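# Seat the rubber seal fully into the lid groove

## Task

Push the rubber seal down into the lid's groove so that it sits in the groove along its entire loop, with no section left out.

## Robot and tools

Robot: two seven-joint arms, left_arm and right_arm, each with a two-finger gripper whose fingers can fold. left_arm is on the +y side of the table. Base positions in the scene frame: left_arm (-0.002, +0.321, +0.042) m, right_arm (+0.037, -0.456, +0.042) m, both turned almost not at all about z.

Frames: the scene frame has its origin at table height, halfway between the nominal bases, with +z up and +x pointing out over the table. Each arm reports its hand pose, and takes its offsets, in its own base frame. Fixed cameras and the table use the scene frame. The gripper's fingers point along its own +z and close along its own y. end_effector_position is the point between the closed pads. Fingertips stick out about 33 mm past it at gaps up to 40 mm, and about 9 mm when fully open. Printed poses can be a few cm off.

The 18-number row, used by execute_actions and move: one flat list covering both arms. All values are in [-1, 1]. Order: left dx, dy, dz, rx, ry, rz, left gripper position, force_limit, speed, then the same nine for the right arm. The six pose numbers are offsets, not poses. They count from that arm's Hand target as it stood when the action or move began, along that arm's base axes. 1.0 equals 0.6 m of travel or 180 degrees of turn. rx, ry, rz form one rotation vector, turning about the Hand target point. Sending all six as 0 asks the arm to hold or return to its Hand target. Gripper numbers are absolute settings, so resend the previous values to leave a gripper unchanged.

Gripper settings: position +1 is fully open (140 mm); the pads meet near -0.8; -1 closes until blocked. force_limit ranges from about 14 N at -1 to 58 N at +1 for slow closes. speed ranges from about 30 mm/s at -1 to 250 mm/s at +1; a fast close grips much harder. Both start at +1. Grip near the fingertip quarter of the pads, because a grip closer to the palm folds the fingers. A fingertip pushed against a surface folds easily unless the fingers are fully closed.

execute_actions(actions, cameras): actions is a list of actions. Each action is a list of up to 15 rows, one per 1/30 s step, and lasts 0.5 s. A short list keeps repeating its final row. Every row in an action counts from the action's start pose, not from the row before it. Repeating an action therefore moves the arm further. An empty list returns the state plus all camera images. cameras takes a list of names, ["all"] or [].

move(target, speed, blend, blocking, cameras): steers each gripper in a straight line toward its offset. target is one 18-number row or up to 15 rows; every row counts from the same starting Hand targets. speed is in m/s, from 0.002 to 2, default 0.25. Turning speed is capped at twice that value in rad/s and at 2.5 rad/s. blend is in metres and rounds the corners at intermediate rows; 0 means a stop at each row. Any move is cut off after 10 s. With blocking=false the call returns after about 0.5 s while the move keeps running. Paths do not steer round obstacles, and a faster move strays more and hits harder. The result adds a move: line. done means the arm came to rest within 3 mm and 2 degrees; other words include off_target, moving, held and fault. limits=paced means the pose was clipped; limits=held means a check withheld steps.

wait(seconds 0 to 10) lets the scene run while each arm keeps its last command. stop brakes a running move; the fingers are not stopped. zoom_image(camera, region=[x0,y0,x1,y1]) enlarges part of the newest image from one camera, at most 504 by 504 pixels. set_collision_behavior(contact_force_n: 20, 40 or 85) sets the force limit; it starts at 20 N. clear_fault(arm) clears a reported torque or force fault. finished_scene(scene) ends the current scene, numbered as the results show, and cannot be undone.

Cameras: cam_head_left, cam_head_right, cam_low, cam_left_wrist, cam_right_wrist, each 896x504.

Results: end_effector_position (m) and end_effector_quat_wxyz are in the arm's base frame. Hand target is the last commanded pose after clipping, and the next offsets count from it. On every step the controller clips the command to within 70 mm and 16 degrees of the measured pose. A gripper may stop short of its target; the next command, even all zeros, asks for it again. object_status values: 0 moving, 1 blocked while opening, 2 blocked while closing (a grip), 3 reached the target or the pads met. position_measured is in counts: 3 fully open, about 75 = 100 mm, 139 = 60 mm, 200 = 20 mm, 230 pads touching. To grip harder while status reads 2, raise force_limit and change position slightly (-1 to -0.98). Joint torques, external torques and flange force (along the gripper axes) are noisy estimates. Wrist depth is a 7x7 grid of distances in front of each wrist camera; '-' marks cells with no reading.

Faults: an arm stops when contact force reaches the force limit, when a joint hits its torque limit (12 to 20 N m), when it leaves its joint range, or when it overspeeds. It stays stopped until clear_fault. If a grip pins the arm, release the grip first. Holding loads, reaching far, or pushing at an unreachable pose heats the motors. A MOTOR HOT warning may come before an over-temperature stop of 30 to 60 s.

Avoid: dropping parts or leaving anything off the table, letting go of moving parts, slamming, and hitting fixed things. Also avoid hard presses or heavy loads on the grippers, and squeezing hard on a part that rests on something. Never bring the two arms or grippers into contact, and never close a gripper on the other arm's fingers. Any stop of an arm is costly. To end a push, command the target back past the gripper. The result must stay in place after the robot lets go.

Each tool is called after ">>>" in YAML: its name, and indented under it one key for each argument.

## Session

>>> execute_actions:
  actions: []

Scene clock: 0.00 s.
left_arm: end_effector_position=(+0.3109, +0.2991, +0.1702) position_measured=3 object_status=3 end_effector_quat_wxyz=(+0.078, +0.581, +0.741, -0.326) | right_arm: end_effector_position=(+0.0240, +0.4818, +0.1287) position_measured=3 object_status=3 end_effector_quat_wxyz=(+0.025, +0.816, -0.562, +0.134)
Joint positions: left_arm=[0.842 0.344 0.051 -1.78 -0.172 1.454 -2.447] | right_arm=[1.584 0.095 0.039 -2.178 -0.21 2.058 1.378]
Joint velocities: within noise
Joint torques (N m): no reading
External joint torques (N m): no reading
Flange force (N): no reading
Wrist depth (mm): cam_left_wrist=[- - 383 322 296 271 243 / - - - 370 322 292 258 / 2114 472 532 - - 312 - / 437 132 552 - - 135 - / 88 113 - 624 516 143 107 / - 671 1137 759 633 - 97 / - 649 1127 - 897 2062 84] | cam_right_wrist=[- 316 302 - - - - / - - 319 - - - - / - - - 320 - - - / - 115 324 - - 135 - / - 106 - - 314 - 89 / - - - - - - 94 / - - - - - 324 -]
Hand target: left_arm +0.3109, +0.2991, +0.1702; +0.078, +0.581, +0.741, -0.326 | right_arm +0.0240, +0.4818, +0.1287; +0.025, +0.816, -0.562, +0.134
Tool commands: left_gripper/position=+1.0 left_gripper/force_limit=+1.0 left_gripper/speed=+1.0 right_gripper/position=+1.0 right_gripper/force_limit=+1.0 right_gripper/speed=+1.0

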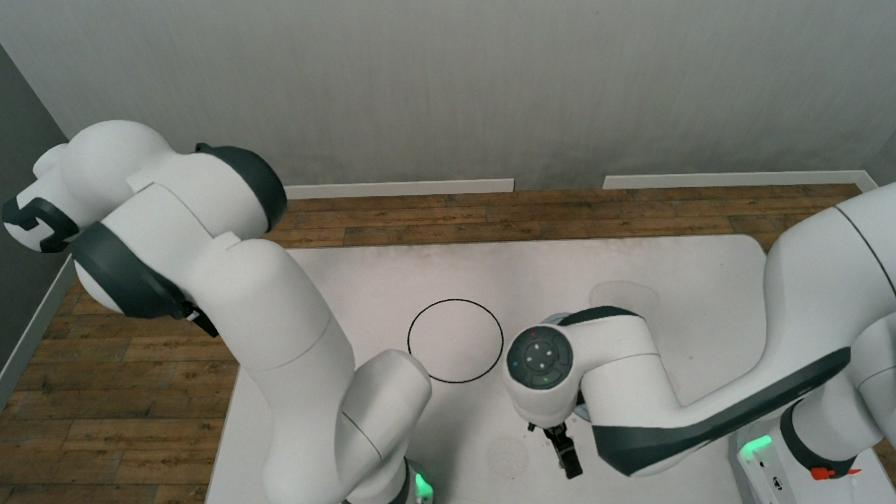

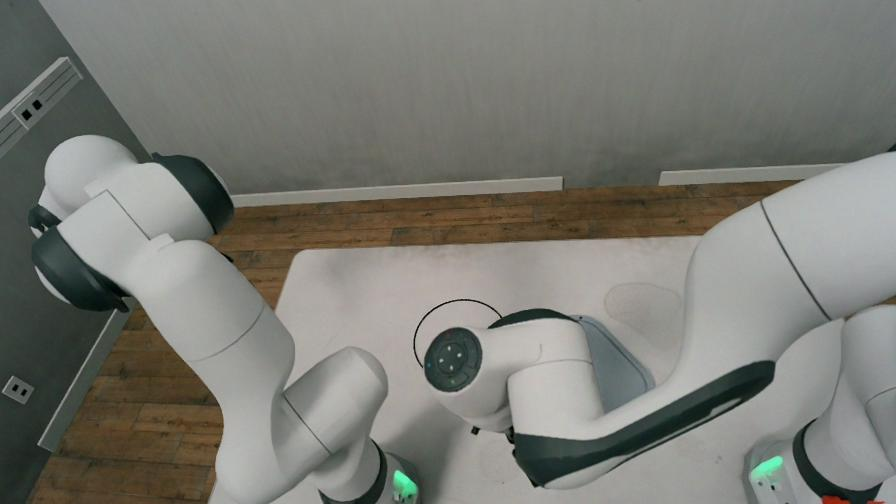

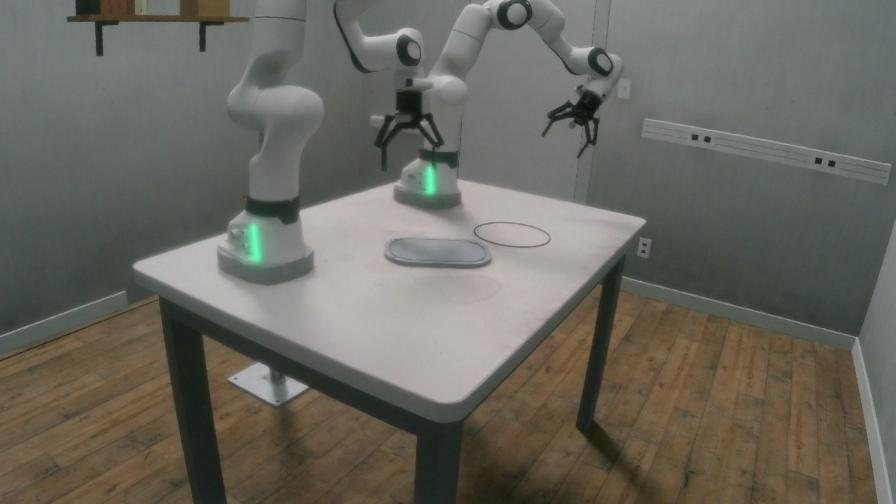

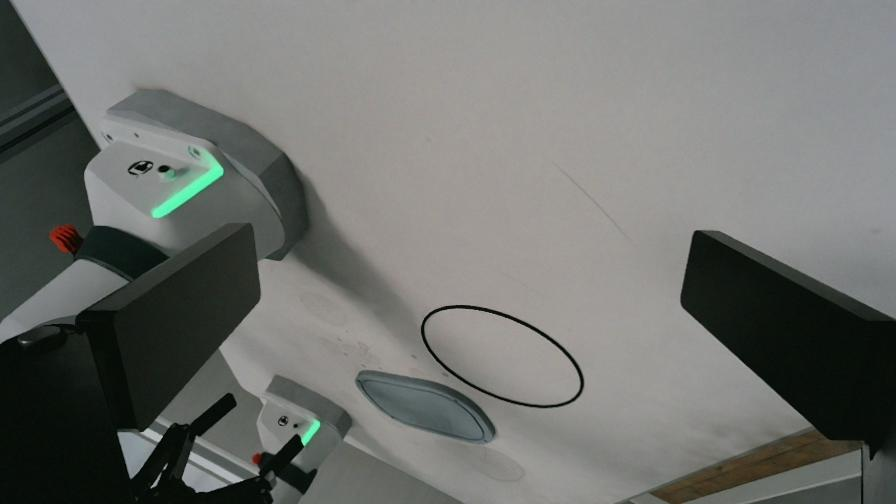

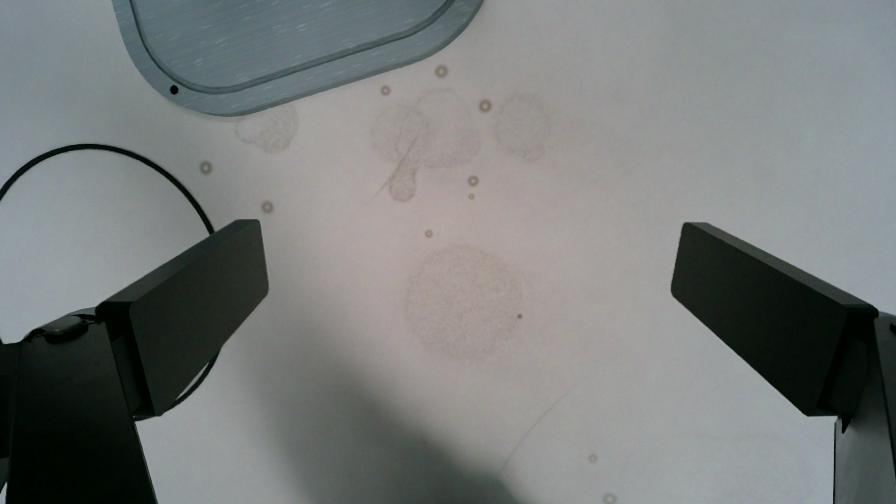

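>>> move:
  target: [0,0,0,0,0,0,1,1,1,0.2,-0.5,0.3,0,0,0,1,1,1]
  cameras: ["all"]

Scene clock: 3.00 s.
left_arm: end_effector_position=(+0.3109, +0.2991, +0.1702) position_measured=3 object_status=3 end_effector_quat_wxyz=(+0.078, +0.581, +0.741, -0.326) | right_arm: end_effector_position=(+0.1432, +0.1826, +0.3082) position_measured=3 object_status=3 end_effector_quat_wxyz=(+0.025, +0.814, -0.565, +0.133)
Joint positions: left_arm=[0.842 0.344 0.051 -1.78 -0.172 1.454 -2.447] | right_arm=[1.476 -1.005 -0.152 -2.634 -0.349 1.475 1.041]
Joint velocities: left_arm=[within noise] | right_arm=[0 0.002 0.001 0 0 -0.002 -0.007]
Joint torques (N m): left_arm=[0.24 -43.5 1.06 22 0.45 0.39 0] | right_arm=[1.36 0.36 2.54 24.23 -0.11 1.68 -0.29]
External joint torques (N m): left_arm=[0.29 -2.48 0.37 0.09 0.02 -0.04 0.06] | right_arm=[1.38 -1.01 -0.35 0.47 -0.27 -0.32 -0.29]
Flange force (N): left_arm=[-3.9 -6.1 2.0] | right_arm=[3.1 1.1 -0.9]
Wrist depth (mm): cam_left_wrist=[- 433 363 - - - - / - 493 - - - 290 261 / - 471 509 - 374 - - / 430 132 - 491 438 135 - / 88 113 - - - 134 107 / - 99 1212 - - - 97 / - 2664 1057 - - 2532 83] | cam_right_wrist=[1400 - - - - 289 - / 1376 - - - - 321 229 / 1400 518 - - - 403 346 / 1424 125 - - - 135 449 / - 106 - - 460 - - / - - 496 493 - - 94 / - - - - - - -]
Hand target: left_arm +0.3109, +0.2991, +0.1702; +0.078, +0.581, +0.741, -0.326 | right_arm +0.1440, +0.1818, +0.3087; +0.025, +0.816, -0.562, +0.134
Off the commanded pose: left_arm 0.000 m, 0 deg | right_arm 0.001 m, 0 deg.
move: done
camera_calibration:
cam_right_wrist: T_world_to_cam=[[-0.924561, -0.367591, -0.100319, 0.235459], [-0.376812, 0.921144, 0.0975054, -0.145567], [0.0565663, 0.127951, -0.990166, 0.418789], [0, 0, 0, 1]] pos_world=[0.139155, 0.167057, 0.452485]

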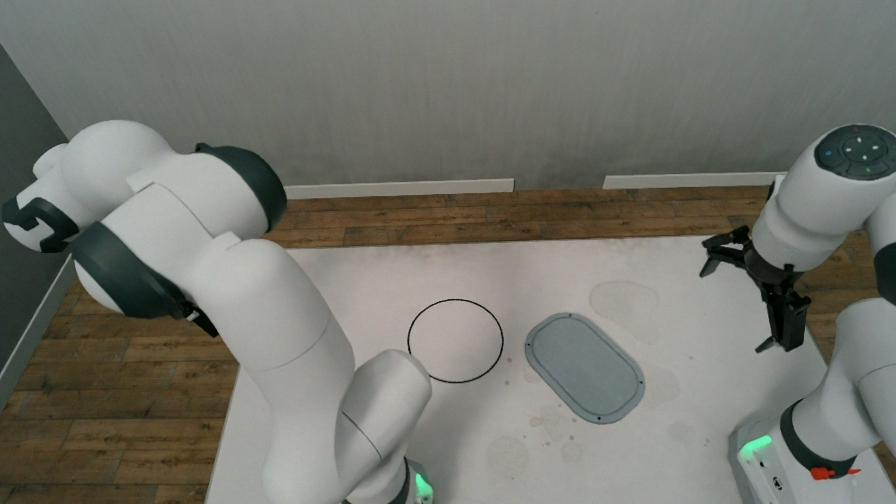

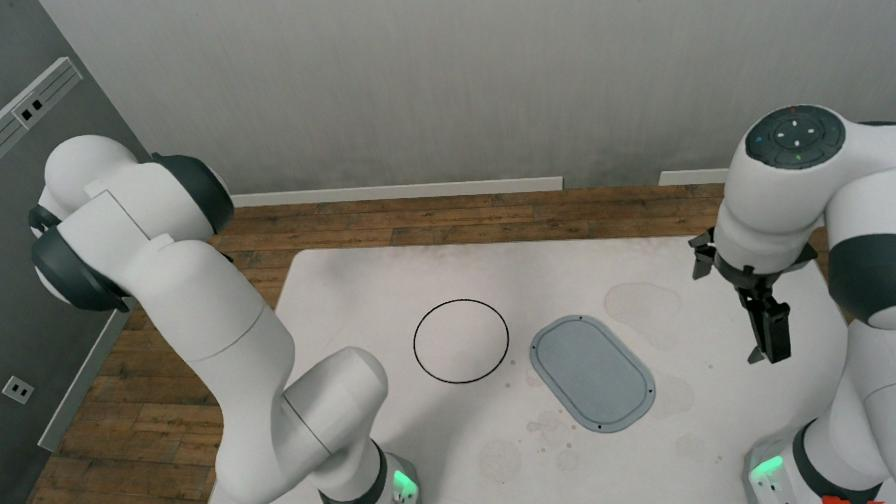

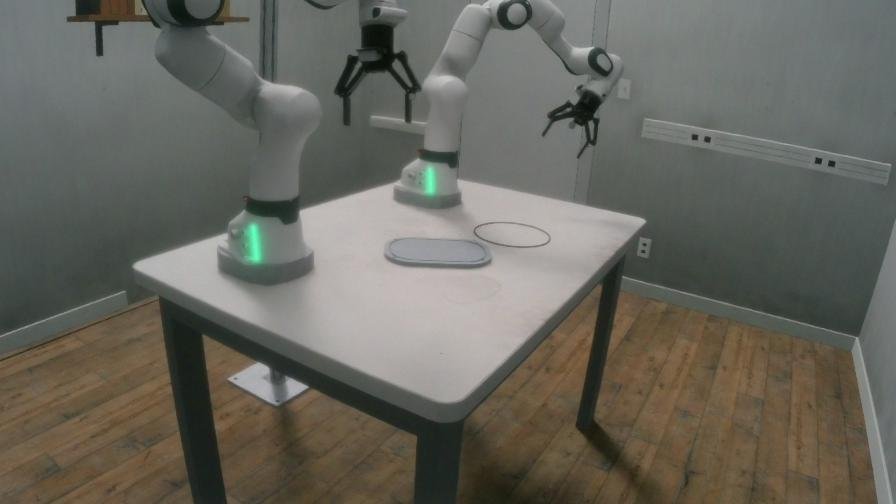

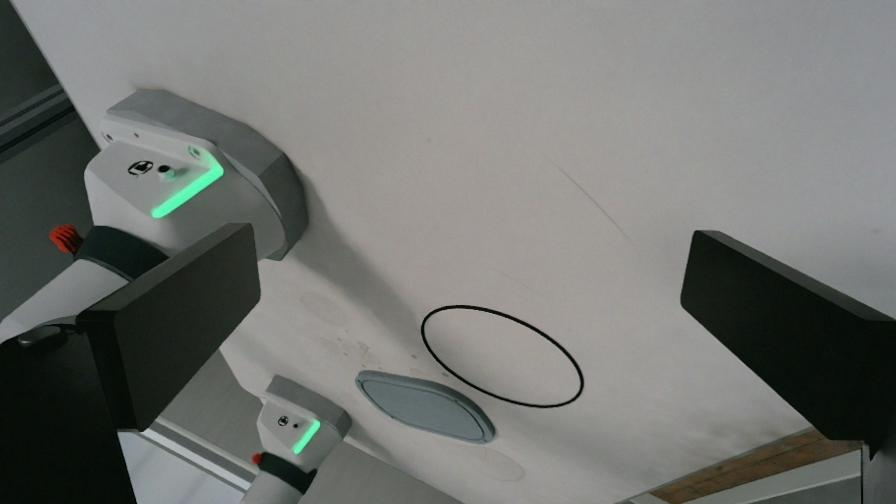

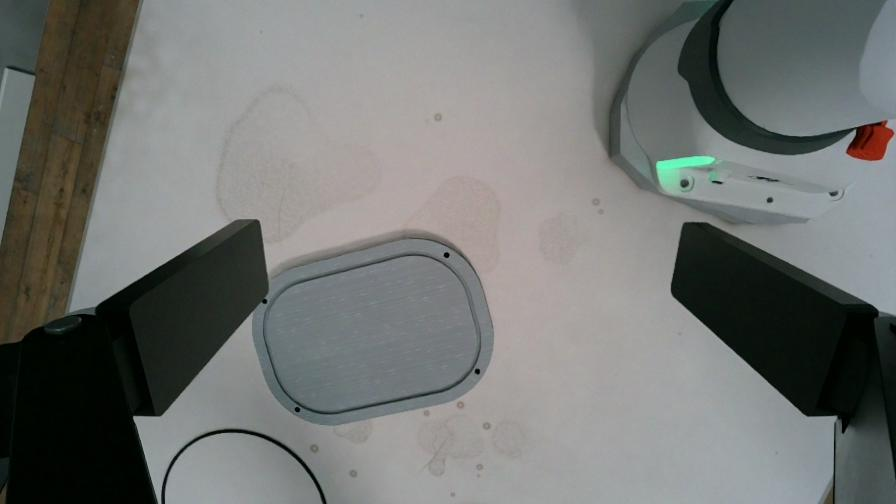

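>>> zoom_image:
  camera: "cam_right_wrist"
  region: [230, 210, 520, 440]

>>> zoom_image:
  camera: "cam_head_left"
  region: [390, 280, 670, 440]

>>> zoom_image:
  camera: "cam_low"
  region: [370, 210, 560, 280]

Scaled by 1.738 from the camera's 896x504 image, which has a finer 1280x720 frame.

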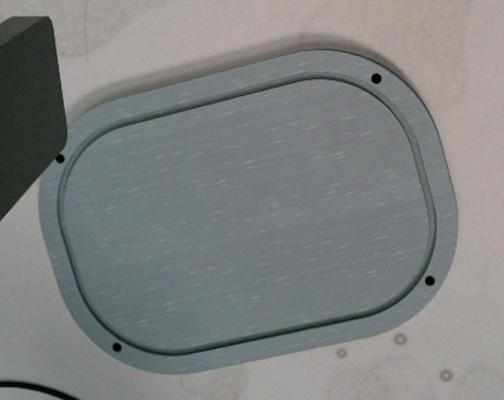

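Scaled by 1.800 from the camera's 896x504 image, which has a finer 1280x720 frame.

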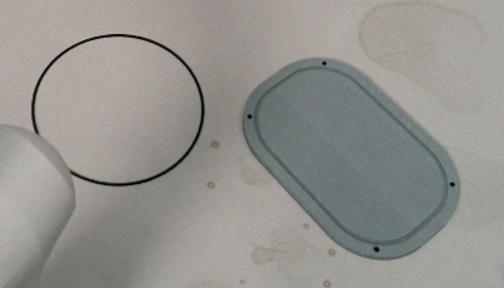

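Scaled by 2.653 from the camera's 896x504 image, which has a finer 1280x720 frame.

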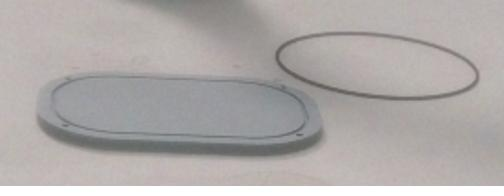

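>>> move:
  target: [0.266,-0.590,-0.0837,0.212,-0.0551,0.1076,-0.5,1,0,0.068,0.643,-0.3145,0.0536,0.0689,0.0801,-0.5,1,0]
  cameras: ["all"]

Scene clock: 9.43 s.
left_arm: end_effector_position=(+0.4686, -0.0460, +0.1160) position_measured=192 object_status=3 end_effector_quat_wxyz=(+0.098, +0.538, +0.837, -0.011) | right_arm: end_effector_position=(+0.1849, +0.5678, +0.1206) position_measured=192 object_status=3 end_effector_quat_wxyz=(-0.002, +0.888, -0.460, +0.001)
Joint positions: left_arm=[1.163 -0.488 -1.235 -2.565 -0.877 2.362 -2.986] | right_arm=[1.625 0.272 -0.387 -2.003 0.128 2.254 0.556]
Joint velocities: left_arm=[within noise] | right_arm=[-0.001 -0.002 0 0 0.001 0 -0.006]
Joint torques (N m): left_arm=[0.13 -0.93 11.62 18.76 0.69 2.52 0.34] | right_arm=[0.34 -37.62 -2.72 23.91 0.71 2.22 -0.23]
External joint torques (N m): left_arm=[0.14 -0.44 0.27 -0.1 -0.01 -0.13 0.34] | right_arm=[0.24 0.25 0.31 0.87 0.12 -0.33 -0.23]
Flange force (N): left_arm=[1.3 -1.9 -2.4] | right_arm=[-2.9 -3.9 -0.8]
Wrist depth (mm): cam_left_wrist=[245 250 260 - - - 1173 / 266 265 281 - 298 - 1235 / - - 291 - 317 1672 1325 / - - - 135 134 1437 1390 / - 329 93 111 100 90 - / - - 76 392 - 73 - / - - - - - - -] | cam_right_wrist=[- - - - - - - / - - - - - - - / - - - - - - - / - 319 - 126 - - 327 / - 331 87 - - - 335 / - - - - - - - / - - - - - - -]
Hand target: left_arm +0.4680, -0.0464, +0.1155; +0.098, +0.539, +0.836, -0.013 (not the last commanded pose) | right_arm +0.1848, +0.5676, +0.1200; +0.000, +0.889, -0.459, +0.000
Off the commanded pose: left_arm 0.010 m, 15 deg | right_arm 0.001 m, 0 deg.
move: held (left_arm; a check stopped the path); limits=paced,held
pose unreachable (left arm): on one or more control steps of this call, first in action 0 (counted from 0), this arm could not follow its commanded pose, so it was not sent that pose on those steps. It may still have moved: this result reports where it is.
cause: moving toward the commanded pose would bring a part of the arm too close to another arm (a part of this arm just beyond joint 5 (forearm roll) and a part of the right arm just beyond its joint 6 (wrist pitch), 43 mm apart when this arm was first held).
camera_calibration:
cam_left_wrist: T_world_to_cam=[[0.897557, 0.430809, 0.0937772, -0.402734], [0.337228, -0.807819, 0.483431, -0.242351], [0.284022, -0.402283, -0.870345, 0.0877944], [0, 0, 0, 1]] pos_world=[0.418269, 0.0130442, 0.231338]
cam_right_wrist: T_world_to_cam=[[-0.811989, -0.58366, 0.00375821, 0.486138], [-0.547794, 0.764284, 0.340282, -0.375073], [-0.201482, 0.274247, -0.940316, 0.139978], [0, 0, 0, 1]] pos_world=[0.217479, 0.532013, 0.257427]

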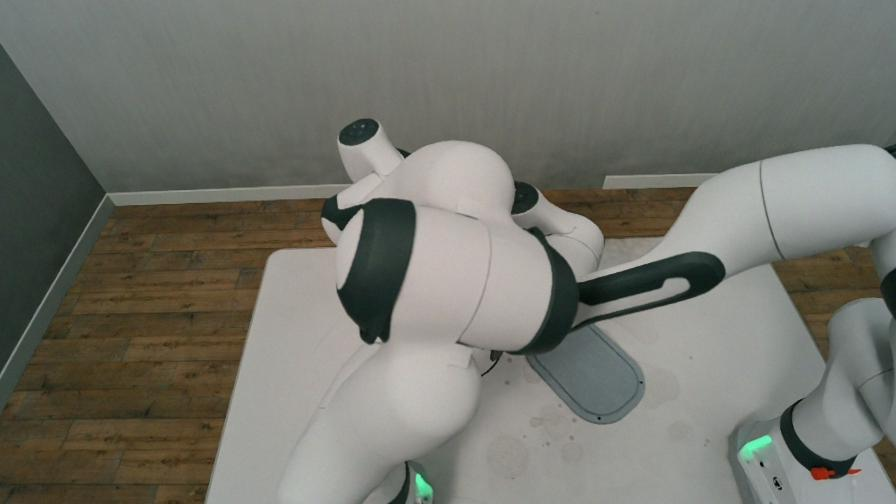

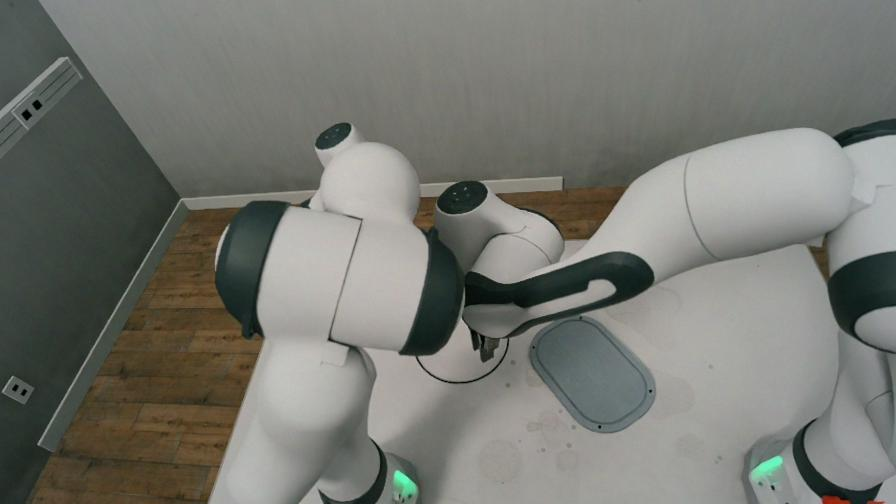

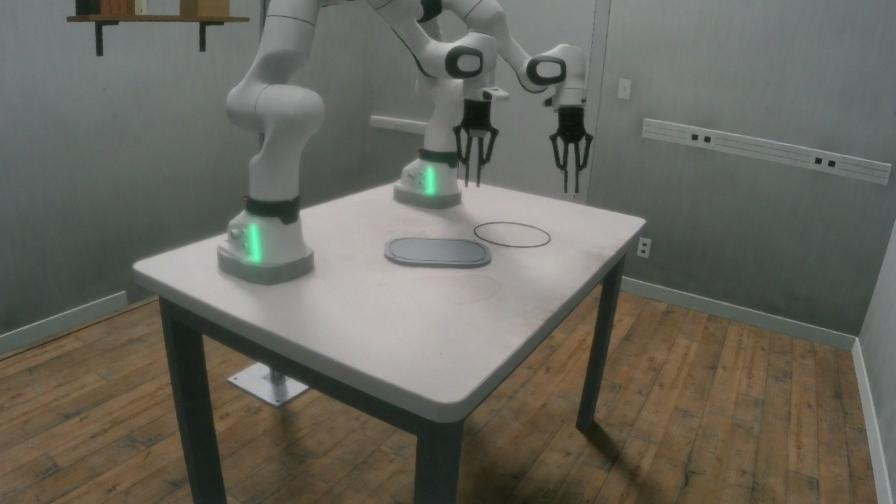

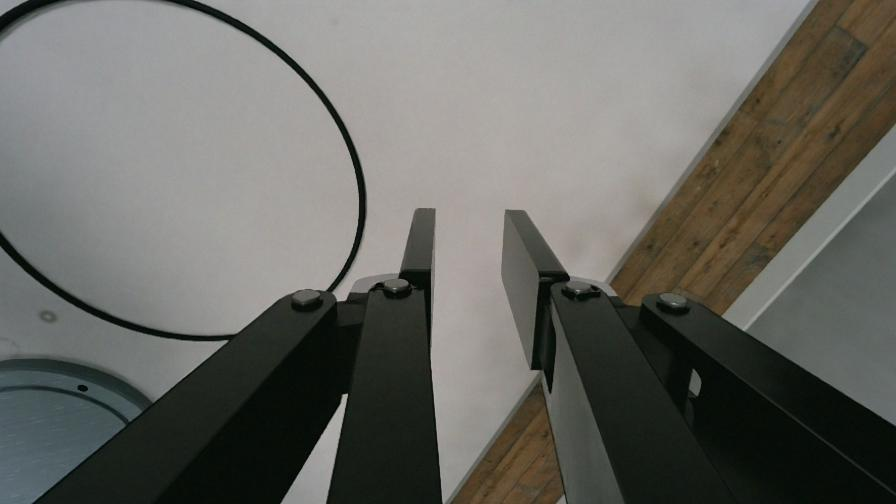

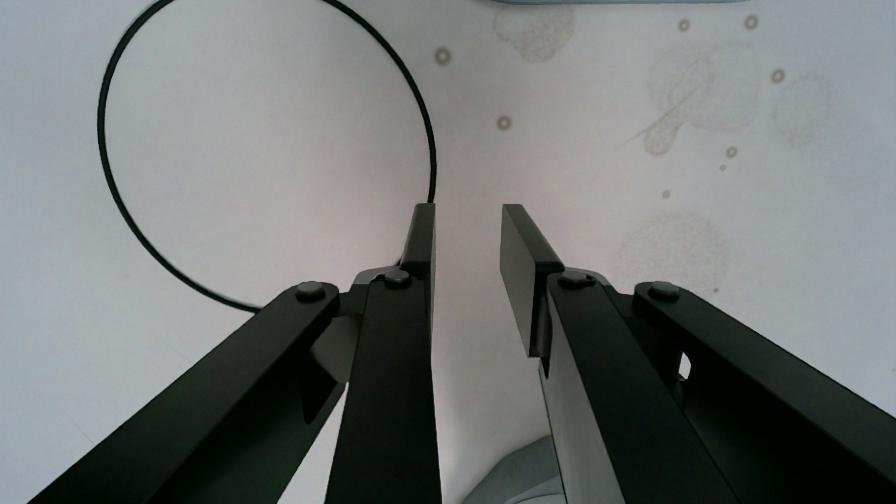

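>>> move:
  target:
    - [-0.2,0.45,0.2,0,0,0,-0.5,1,0,0,-0.25,0.2,0,0,0,-0.5,1,0]
    - [-0.2,0.45,0.2,0,0,-0.45,-0.5,1,0,0,-0.25,0.2,0,0,0,-0.5,1,0]
    - [-0.2,0.45,0.2,0,0,-0.95,-0.5,1,0,0,-0.25,0.2,0,0,0,-0.5,1,0]
  speed: 0.4
  cameras: ["cam_head_left","cam_left_wrist"]

Scene clock: 18.37 s.
left_arm: end_effector_position=(+0.3479, +0.2227, +0.2347) position_measured=192 object_status=3 end_effector_quat_wxyz=(-0.003, +0.878, -0.468, -0.099) | right_arm: end_effector_position=(+0.1843, +0.4193, +0.2404) position_measured=192 object_status=3 end_effector_quat_wxyz=(-0.001, +0.889, -0.457, -0.001)
Joint positions: left_arm=[0.498 -0.321 -0.038 -2.364 0.162 1.929 -0.194] | right_arm=[1.582 -0.313 -0.396 -2.328 -0.131 2.037 0.64]
Joint velocities: left_arm=[0 -0.001 0.001 -0.001 0.001 -0.001 0.006] | right_arm=[within noise]
Joint torques (N m): left_arm=[-0.17 -23.27 0.48 23.9 1.18 2.29 0.3] | right_arm=[0.38 -20.27 3.87 24.37 0.55 2.24 0.16]
External joint torques (N m): left_arm=[-0.18 -2.41 0.46 -0.39 0.28 0.05 0.3] | right_arm=[0.38 -0.89 0.61 0.17 -0.12 -0.28 0.16]
Flange force (N): left_arm=[-2.5 8.5 -0.1] | right_arm=[0.5 3.2 -2.1]
Wrist depth (mm): cam_left_wrist=[363 - 366 - 385 393 - / 1179 1272 - - - - 388 / 1279 1298 1285 - - - 404 / 1360 1397 1397 149 120 - 532 / 1541 1470 93 100 100 90 - / - - 76 1776 - 73 1801 / - - - - - - -] | cam_right_wrist=[- - 355 365 - - - / - - 409 377 378 - - / - - 412 - - - - / - - - 126 - - - / - - 87 - - - - / - - - - - - - / - - - - - - -]
Hand target: left_arm +0.3480, +0.2236, +0.2355; -0.005, +0.876, -0.472, -0.099 | right_arm +0.1848, +0.4176, +0.2400; +0.000, +0.889, -0.459, +0.000
Off the commanded pose: left_arm 0.001 m, 1 deg | right_arm 0.002 m, 0 deg.
move: done
camera_calibration:
cam_left_wrist: T_world_to_cam=[[-0.81629, -0.569863, 0.0944859, 0.397598], [-0.462744, 0.743019, 0.483518, -0.109038], [-0.345744, 0.350968, -0.87022, 0.384827], [0, 0, 0, 1]] pos_world=[0.40715, 0.172531, 0.350039]
Images, in order (width x height): cam_head_left 896x504, cam_left_wrist 896x504.

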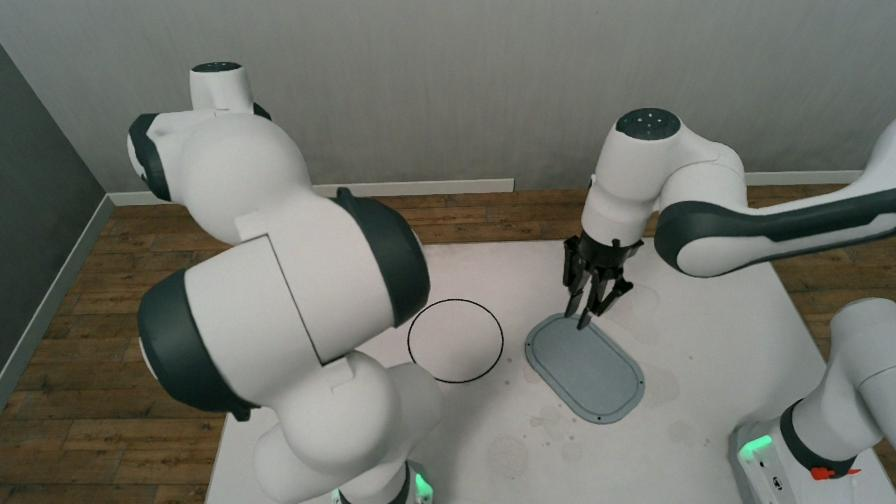

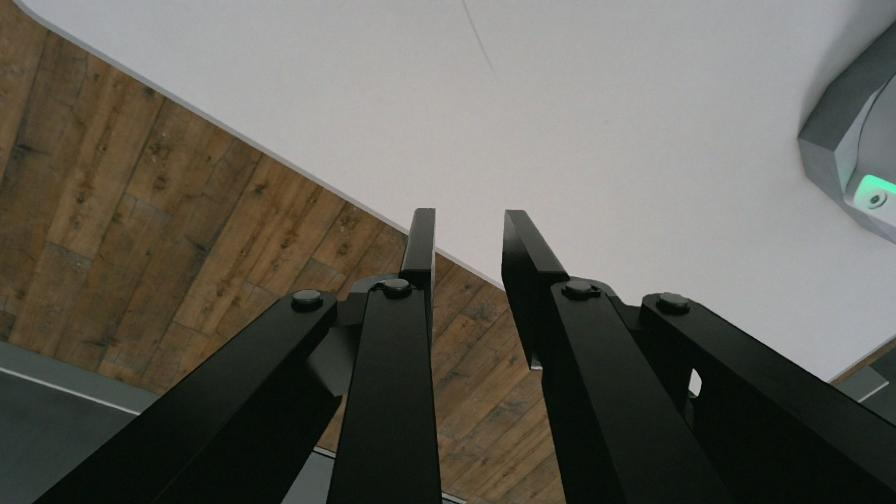

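>>> move:
  target: [0.2045,-0.464,-0.1925,-0.0324,-0.0541,0.0031,-0.5,1,0,0,0,0,0,0,0,-0.5,1,0]
  cameras: ["all"]

Scene clock: 21.53 s.
left_arm: end_effector_position=(+0.4701, -0.0551, +0.1207) position_measured=192 object_status=3 end_effector_quat_wxyz=(+0.001, +0.882, -0.472, +0.000) | right_arm: end_effector_position=(+0.1843, +0.4193, +0.2404) position_measured=192 object_status=3 end_effector_quat_wxyz=(-0.001, +0.889, -0.457, -0.001)
Joint positions: left_arm=[0.28 -0.087 -0.395 -2.443 -0.051 2.362 -0.666] | right_arm=[1.582 -0.313 -0.396 -2.328 -0.131 2.037 0.64]
Joint velocities: left_arm=[0 0 0 0 0 0 -0.007] | right_arm=[within noise]
Joint torques (N m): left_arm=[0.54 -26.47 0.55 22.62 0.84 2.67 -0.15] | right_arm=[0.38 -20.34 3.86 24.37 0.57 2.22 0.24]
External joint torques (N m): left_arm=[0.47 -1.49 -0.41 0.69 0.28 0.04 -0.15] | right_arm=[0.34 -0.93 0.56 0.19 -0.11 -0.3 0.24]
Flange force (N): left_arm=[-0.7 1.3 -3.0] | right_arm=[0.6 3.3 -2.2]
Wrist depth (mm): cam_left_wrist=[1066 995 279 277 271 275 - / 1132 1168 - - 284 278 - / 1189 - 304 - 305 - - / 1201 - 315 153 152 319 328 / 1218 - 93 114 100 90 - / - - 76 354 - 73 - / - - - - - - -] | cam_right_wrist=[- 367 - 359 - 372 - / 400 - 375 - - - - / - - - - - 427 408 / - - - 127 - - 439 / - - 87 - - - - / - - - - - - - / - - - - - - -]
Hand target: left_arm +0.4707, -0.0548, +0.1200; +0.000, +0.883, -0.470, +0.000 | right_arm +0.1848, +0.4176, +0.2400; +0.000, +0.889, -0.459, +0.000
Off the commanded pose: left_arm 0.001 m, 0 deg | right_arm 0.002 m, 0 deg.
move: done
camera_calibration:
cam_left_wrist: T_world_to_cam=[[-0.827074, -0.561994, 0.0105941, 0.36553], [-0.529417, 0.785186, 0.321249, 0.262384], [-0.188858, 0.260088, -0.946936, 0.355848], [0, 0, 0, 1]] pos_world=[0.508436, -0.093146, 0.248802]
cam_right_wrist: T_world_to_cam=[[-0.80801, -0.589136, 0.00618691, 0.399399], [-0.551534, 0.760047, 0.343712, -0.301013], [-0.207196, 0.274311, -0.939055, 0.293867], [0, 0, 0, 1]] pos_world=[0.217587, 0.383474, 0.376949]

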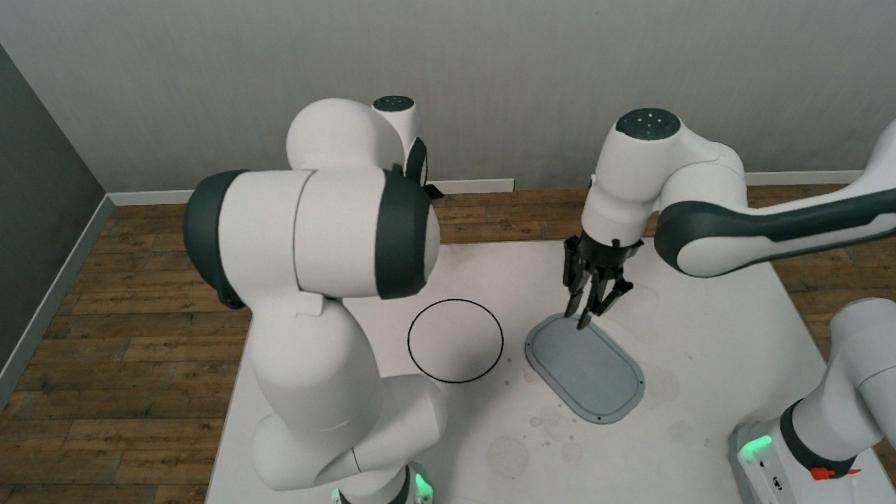

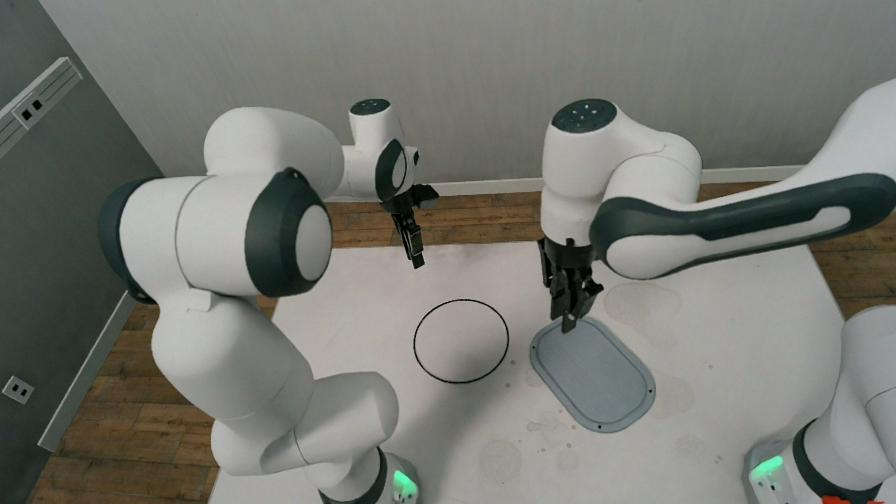

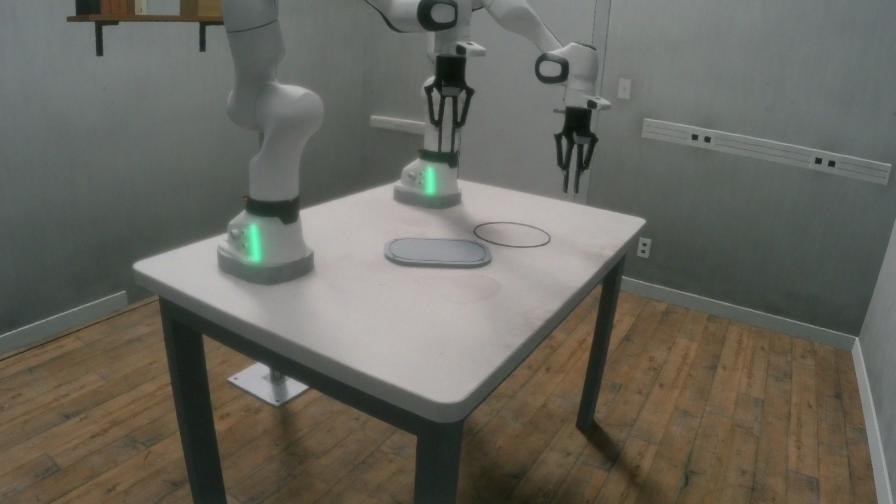

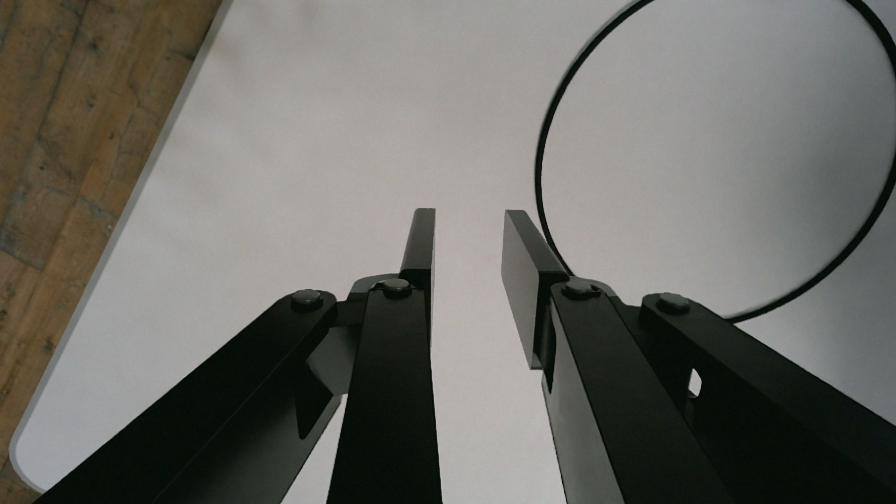

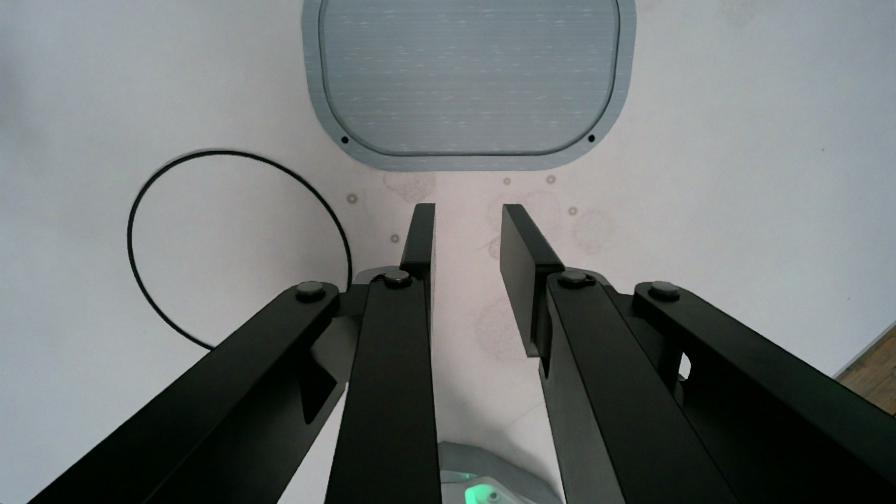

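>>> move:
  target: [-0.0588,-0.0573,-0.1,0,0,0,-0.5,1,0,0.0227,0.248,-0.3,0,0,0,-0.5,1,0]
  cameras: ["cam_low","cam_left_wrist","cam_right_wrist"]

Scene clock: 24.83 s.
left_arm: end_effector_position=(+0.4360, -0.0887, +0.0613) position_measured=192 object_status=3 end_effector_quat_wxyz=(+0.000, +0.882, -0.471, +0.001) | right_arm: end_effector_position=(+0.1979, +0.5652, +0.0600) position_measured=192 object_status=3 end_effector_quat_wxyz=(+0.001, +0.888, -0.460, +0.001)
Joint positions: left_arm=[0.25 -0.034 -0.453 -2.577 -0.029 2.548 -0.769] | right_arm=[1.565 0.377 -0.343 -2.024 0.176 2.371 0.502]
Joint velocities: left_arm=[0 0 0.001 0 0.001 0 -0.006] | right_arm=[0.001 0.001 0 0 0 0.002 -0.005]
Joint torques (N m): left_arm=[0.19 -25.59 0.01 19.61 0.73 2.72 -0.12] | right_arm=[0.34 -40.37 -3.47 22.51 0.7 2.74 -0.23]
External joint torques (N m): left_arm=[0.24 -1.4 -0.31 -0.15 0.27 0.05 -0.12] | right_arm=[0.24 -0.29 0.25 0.87 0.18 0.21 -0.23]
Flange force (N): left_arm=[-2.3 2.8 -2.9] | right_arm=[-1.5 -2.1 -0.1]
Wrist depth (mm): cam_left_wrist=[224 223 227 224 - 225 223 / 232 232 233 239 235 - 230 / - 248 245 242 - - 247 / - 258 256 148 137 261 256 / - - 93 100 100 95 - / - - 76 - - 73 - / - - - - - - -] | cam_right_wrist=[- - - 219 - - - / - - - - - - - / - - - - - - - / - - - 141 248 - - / - 265 87 - - - - / - - - - - - - / - - - - - - -]
Hand target: left_arm +0.4354, -0.0891, +0.0600; +0.000, +0.883, -0.470, +0.000 | right_arm +0.1984, +0.5664, +0.0600; +0.000, +0.889, -0.459, +0.000
Off the commanded pose: left_arm 0.002 m, 0 deg | right_arm 0.001 m, 0 deg.
move: done
camera_calibration:
cam_left_wrist: T_world_to_cam=[[-0.825949, -0.563671, 0.0091409, 0.318528], [-0.531453, 0.783945, 0.320918, 0.290614], [-0.188058, 0.260204, -0.947063, 0.301541], [0, 0, 0, 1]] pos_world=[0.474243, -0.126743, 0.189403]
cam_right_wrist: T_world_to_cam=[[-0.811821, -0.58385, 0.0081228, 0.495136], [-0.547383, 0.76581, 0.337501, -0.34606], [-0.20327, 0.269544, -0.94129, 0.0892975], [0, 0, 0, 1]] pos_world=[0.230687, 0.530032, 0.196828]
Images, in order (width x height): cam_low 896x504, cam_left_wrist 896x504, cam_right_wrist 896x504.

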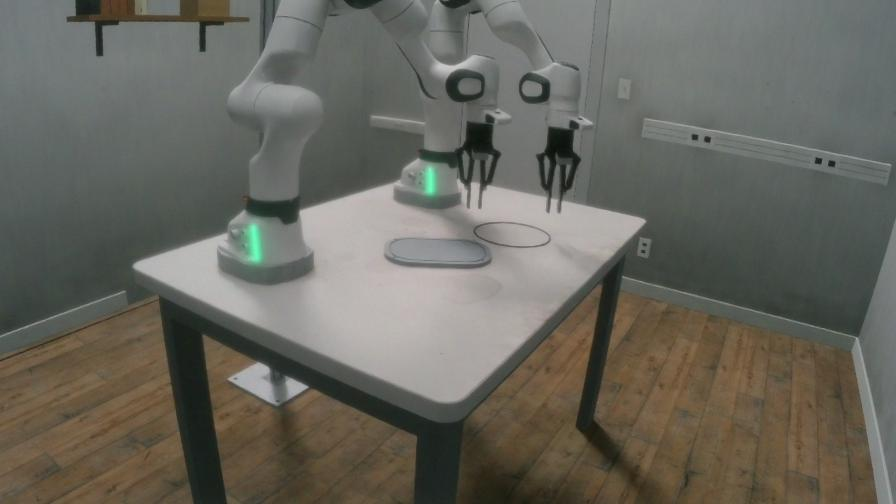

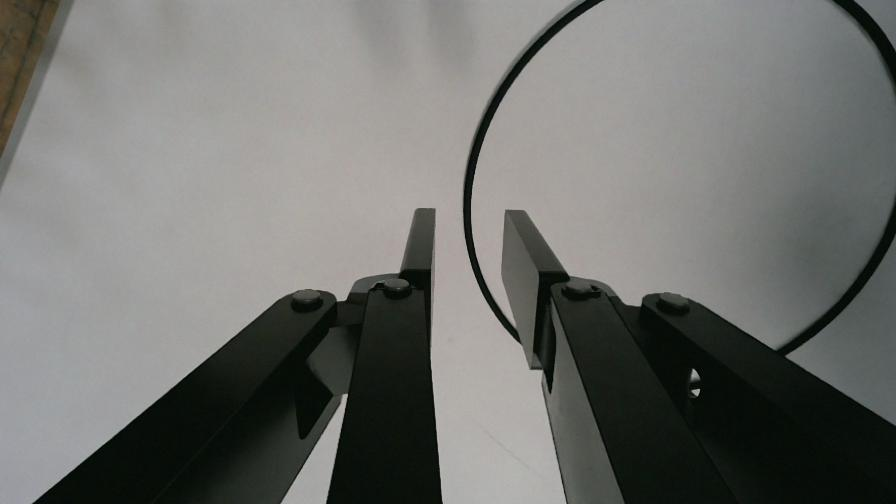

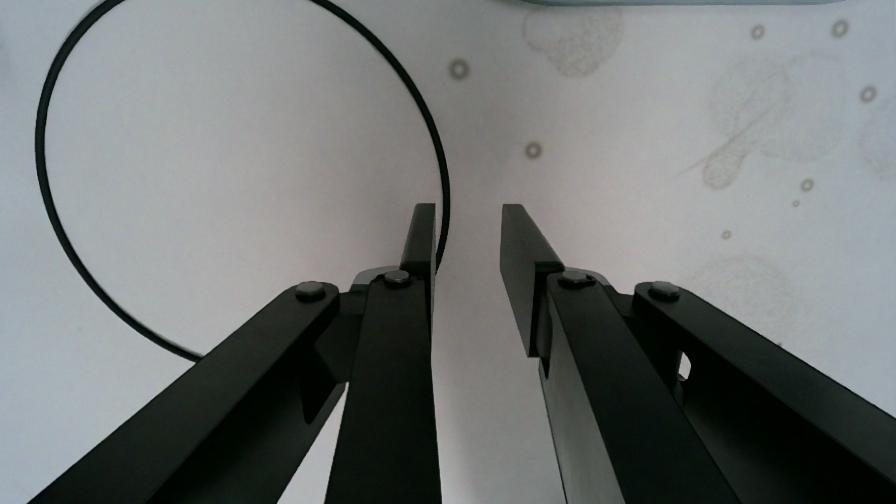

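>>> move:
  target:
    - [0.0415,0.028,0,0,0,0,-1,-1,0,-0.035,-0.025,0,0,0,0,-1,-1,0]
    - [0.0415,0.028,-0.1067,0,0,0,-1,-1,0,-0.035,-0.025,-0.1067,0,0,0,-1,-1,0]
  speed: 0.12

>>> execute_actions:
  actions:
    - [[0,0,-0.0017,0,0,0,-1,-1,0,0,0,-0.0017,0,0,0,-1,-1,0]]
    - [[0,0,-0.0017,0,0,0,-1,-1,0,0,0,-0.0017,0,0,0,-1,-1,0]]
    - [[0,0,-0.0017,0,0,0,-1,-1,0,0,0,-0.0017,0,0,0,-1,-1,0]]

>>> execute_actions:
  actions:
    - [[0,0,-0.0017,0,0,0,-1,-1,0,0,0,-0.0017,0,0,0,-1,-1,0]]
    - [[0,0,-0.0017,0,0,0,-1,-1,0,0,0,-0.0017,0,0,0,-1,-1,0]]
    - [[0,0,-0.0017,0,0,0,-1,-1,0,0,0,-0.0017,0,0,0,-1,-1,0]]

Scene clock: 28.10 s.
left_arm: end_effector_position=(+0.4600, -0.0721, -0.0033) position_measured=233 object_status=3 end_effector_quat_wxyz=(+0.001, +0.882, -0.472, +0.000) | right_arm: end_effector_position=(+0.1767, +0.5500, -0.0045) position_measured=233 object_status=3 end_effector_quat_wxyz=(+0.001, +0.888, -0.460, +0.001)
Joint positions: left_arm=[0.237 0.203 -0.367 -2.513 0.167 2.697 -0.863] | right_arm=[1.565 0.451 -0.301 -2.11 0.225 2.529 0.492]
Joint velocities: left_arm=[0.001 0 -0.002 -0.001 -0.001 0 -0.006] | right_arm=[within noise]
Joint torques (N m): left_arm=[-0.19 -31.87 -1.29 17.99 0.62 2.67 -0.13] | right_arm=[0.37 -41 -3.65 20.36 0.46 2.73 -0.13]
External joint torques (N m): left_arm=[-0.1 -1.75 0.72 0.82 0.27 0.04 -0.13] | right_arm=[0.45 -0.41 0.37 0.8 0.02 0.19 -0.13]
Flange force (N): left_arm=[-0.2 0.2 -2.8] | right_arm=[-1.4 -1.1 -0.2]
Wrist depth (mm): cam_left_wrist=[- 163 162 162 162 161 162 / 172 - 169 169 170 168 170 / - 176 180 177 177 177 176 / - 188 188 135 - 189 186 / - 198 83 94 89 194 196 / 207 - 74 71 - 72 205 / - - - - - 69 -] | cam_right_wrist=[- - 159 - - - - / - 168 167 - - - - / - 178 - - - - - / 185 - - 115 - - - / - - - - 94 - - / - - - - - - - / - - - - - - -]
Hand target: left_arm +0.4603, -0.0723, -0.0040; +0.000, +0.883, -0.470, +0.000 | right_arm +0.1774, +0.5514, -0.0040; +0.000, +0.889, -0.459, +0.000
Off the commanded pose: left_arm 0.001 m, 0 deg | right_arm 0.002 m, 0 deg.
move: done

Scene clock: 29.80 s.
left_arm: end_effector_position=(+0.4601, -0.0721, -0.0063) position_measured=233 object_status=3 end_effector_quat_wxyz=(+0.000, +0.882, -0.471, +0.000) | right_arm: end_effector_position=(+0.1767, +0.5507, -0.0066) position_measured=233 object_status=3 end_effector_quat_wxyz=(+0.001, +0.888, -0.459, +0.000)
Joint positions: left_arm=[0.227 0.211 -0.356 -2.512 0.172 2.705 -0.868] | right_arm=[1.558 0.455 -0.293 -2.11 0.225 2.535 0.491]
Joint torques (N m): left_arm=[-0.09 -32.13 -1.29 17.82 0.52 2.68 -0.14] | right_arm=[0.36 -40.55 -3.58 20.2 0.45 2.71 -0.18]
External joint torques (N m): left_arm=[-0.11 -1.7 0.64 0.68 0.18 0.03 -0.14] | right_arm=[0.2 -0.04 0.14 0.82 0.03 0.2 -0.18]
External joint torques at the end of the 1st action: left_arm=[-0.42 -1.7 0.68 0.68 0.19 -0.02 -0.18] | right_arm=[0.94 0.05 0.57 0.89 0.03 0.2 -0.18]
External joint torques at the end of the 2nd action: left_arm=[-0.16 -1.7 0.66 0.73 0.19 0.06 -0.1] | right_arm=[0 0.3 0.29 0.71 0.02 0.16 -0.2]
Flange force (N): left_arm=[-0.4 0.6 -3.0] | right_arm=[-1.6 -2.2 0.6]
Flange force at the end of the 1st action (N): left_arm=[0.1 0.8 -2.7] | right_arm=[-2.6 -1.6 0.7]
Flange force at the end of the 2nd action (N): left_arm=[-0.4 0.5 -2.9] | right_arm=[-1.7 -2.8 1.5]
Wrist depth (mm): cam_left_wrist=[160 159 158 159 159 159 158 / - 167 167 167 164 166 164 / 176 175 175 175 174 174 174 / - - 184 180 184 183 183 / - 195 83 94 89 191 193 / - - 74 71 - 72 198 / - - - - - 69 -] | cam_right_wrist=[- - - - - - - / - - - - - - - / - - - - - - - / 184 - - 140 182 - - / - - - - 94 - - / - - - - - - - / - - - - - - -]
Hand target: left_arm +0.4603, -0.0723, -0.0071; +0.000, +0.883, -0.470, +0.000 | right_arm +0.1774, +0.5514, -0.0071; +0.000, +0.889, -0.459, +0.000
Off the commanded pose: left_arm 0.001 m, 0 deg | right_arm 0.001 m, 0 deg.

Scene clock: 31.50 s.
left_arm: end_effector_position=(+0.4601, -0.0721, -0.0093) position_measured=233 object_status=3 end_effector_quat_wxyz=(+0.000, +0.882, -0.471, +0.000) | right_arm: end_effector_position=(+0.1767, +0.5507, -0.0097) position_measured=233 object_status=3 end_effector_quat_wxyz=(+0.001, +0.888, -0.459, +0.000)
Joint positions: left_arm=[0.217 0.219 -0.345 -2.511 0.176 2.712 -0.871] | right_arm=[1.553 0.461 -0.287 -2.109 0.225 2.541 0.491]
Joint torques (N m): left_arm=[-0.06 -32.42 -1.2 17.67 0.48 2.67 -0.14] | right_arm=[0.38 -40.69 -3.56 20.11 0.44 2.73 -0.15]
External joint torques (N m): left_arm=[-0.13 -1.64 0.71 0.57 0.14 0 -0.14] | right_arm=[0.44 0.1 0.33 0.73 0.01 0.2 -0.15]
External joint torques at the end of the 1st action: left_arm=[-0.41 -1.62 0.72 0.58 0.19 0.02 -0.14] | right_arm=[0.44 0.04 0.18 0.8 0.03 0.12 -0.22]
External joint torques at the end of the 2nd action: left_arm=[-0.45 -1.66 0.97 0.64 0.16 0.05 -0.17] | right_arm=[0.97 0.04 0.84 0.71 0.01 0.2 -0.18]
Flange force (N): left_arm=[-0.6 0.8 -2.8] | right_arm=[-1.9 -1.8 0.9]
Flange force at the end of the 1st action (N): left_arm=[-0.1 0.9 -2.4] | right_arm=[-1.9 -2.1 0.6]
Flange force at the end of the 2nd action (N): left_arm=[0.1 0.7 -2.0] | right_arm=[-2.3 -1.0 0.8]
Wrist depth (mm): cam_left_wrist=[- 156 156 156 156 154 155 / 167 164 162 162 162 164 163 / 171 172 172 172 169 169 169 / 184 181 180 135 178 - 180 / 190 190 82 94 89 188 189 / - - 74 71 - 72 199 / - - - - - 69 -] | cam_right_wrist=[- 154 156 155 - - 156 / - - 167 - - - - / - - - - - - - / - - - 114 - - - / - - - - 94 - 193 / - - - - - - - / - - - - - - -]
Hand target: left_arm +0.4603, -0.0723, -0.0102; +0.000, +0.883, -0.470, +0.000 | right_arm +0.1774, +0.5514, -0.0101; +0.000, +0.889, -0.459, +0.000
Off the commanded pose: left_arm 0.001 m, 0 deg | right_arm 0.001 m, 0 deg.


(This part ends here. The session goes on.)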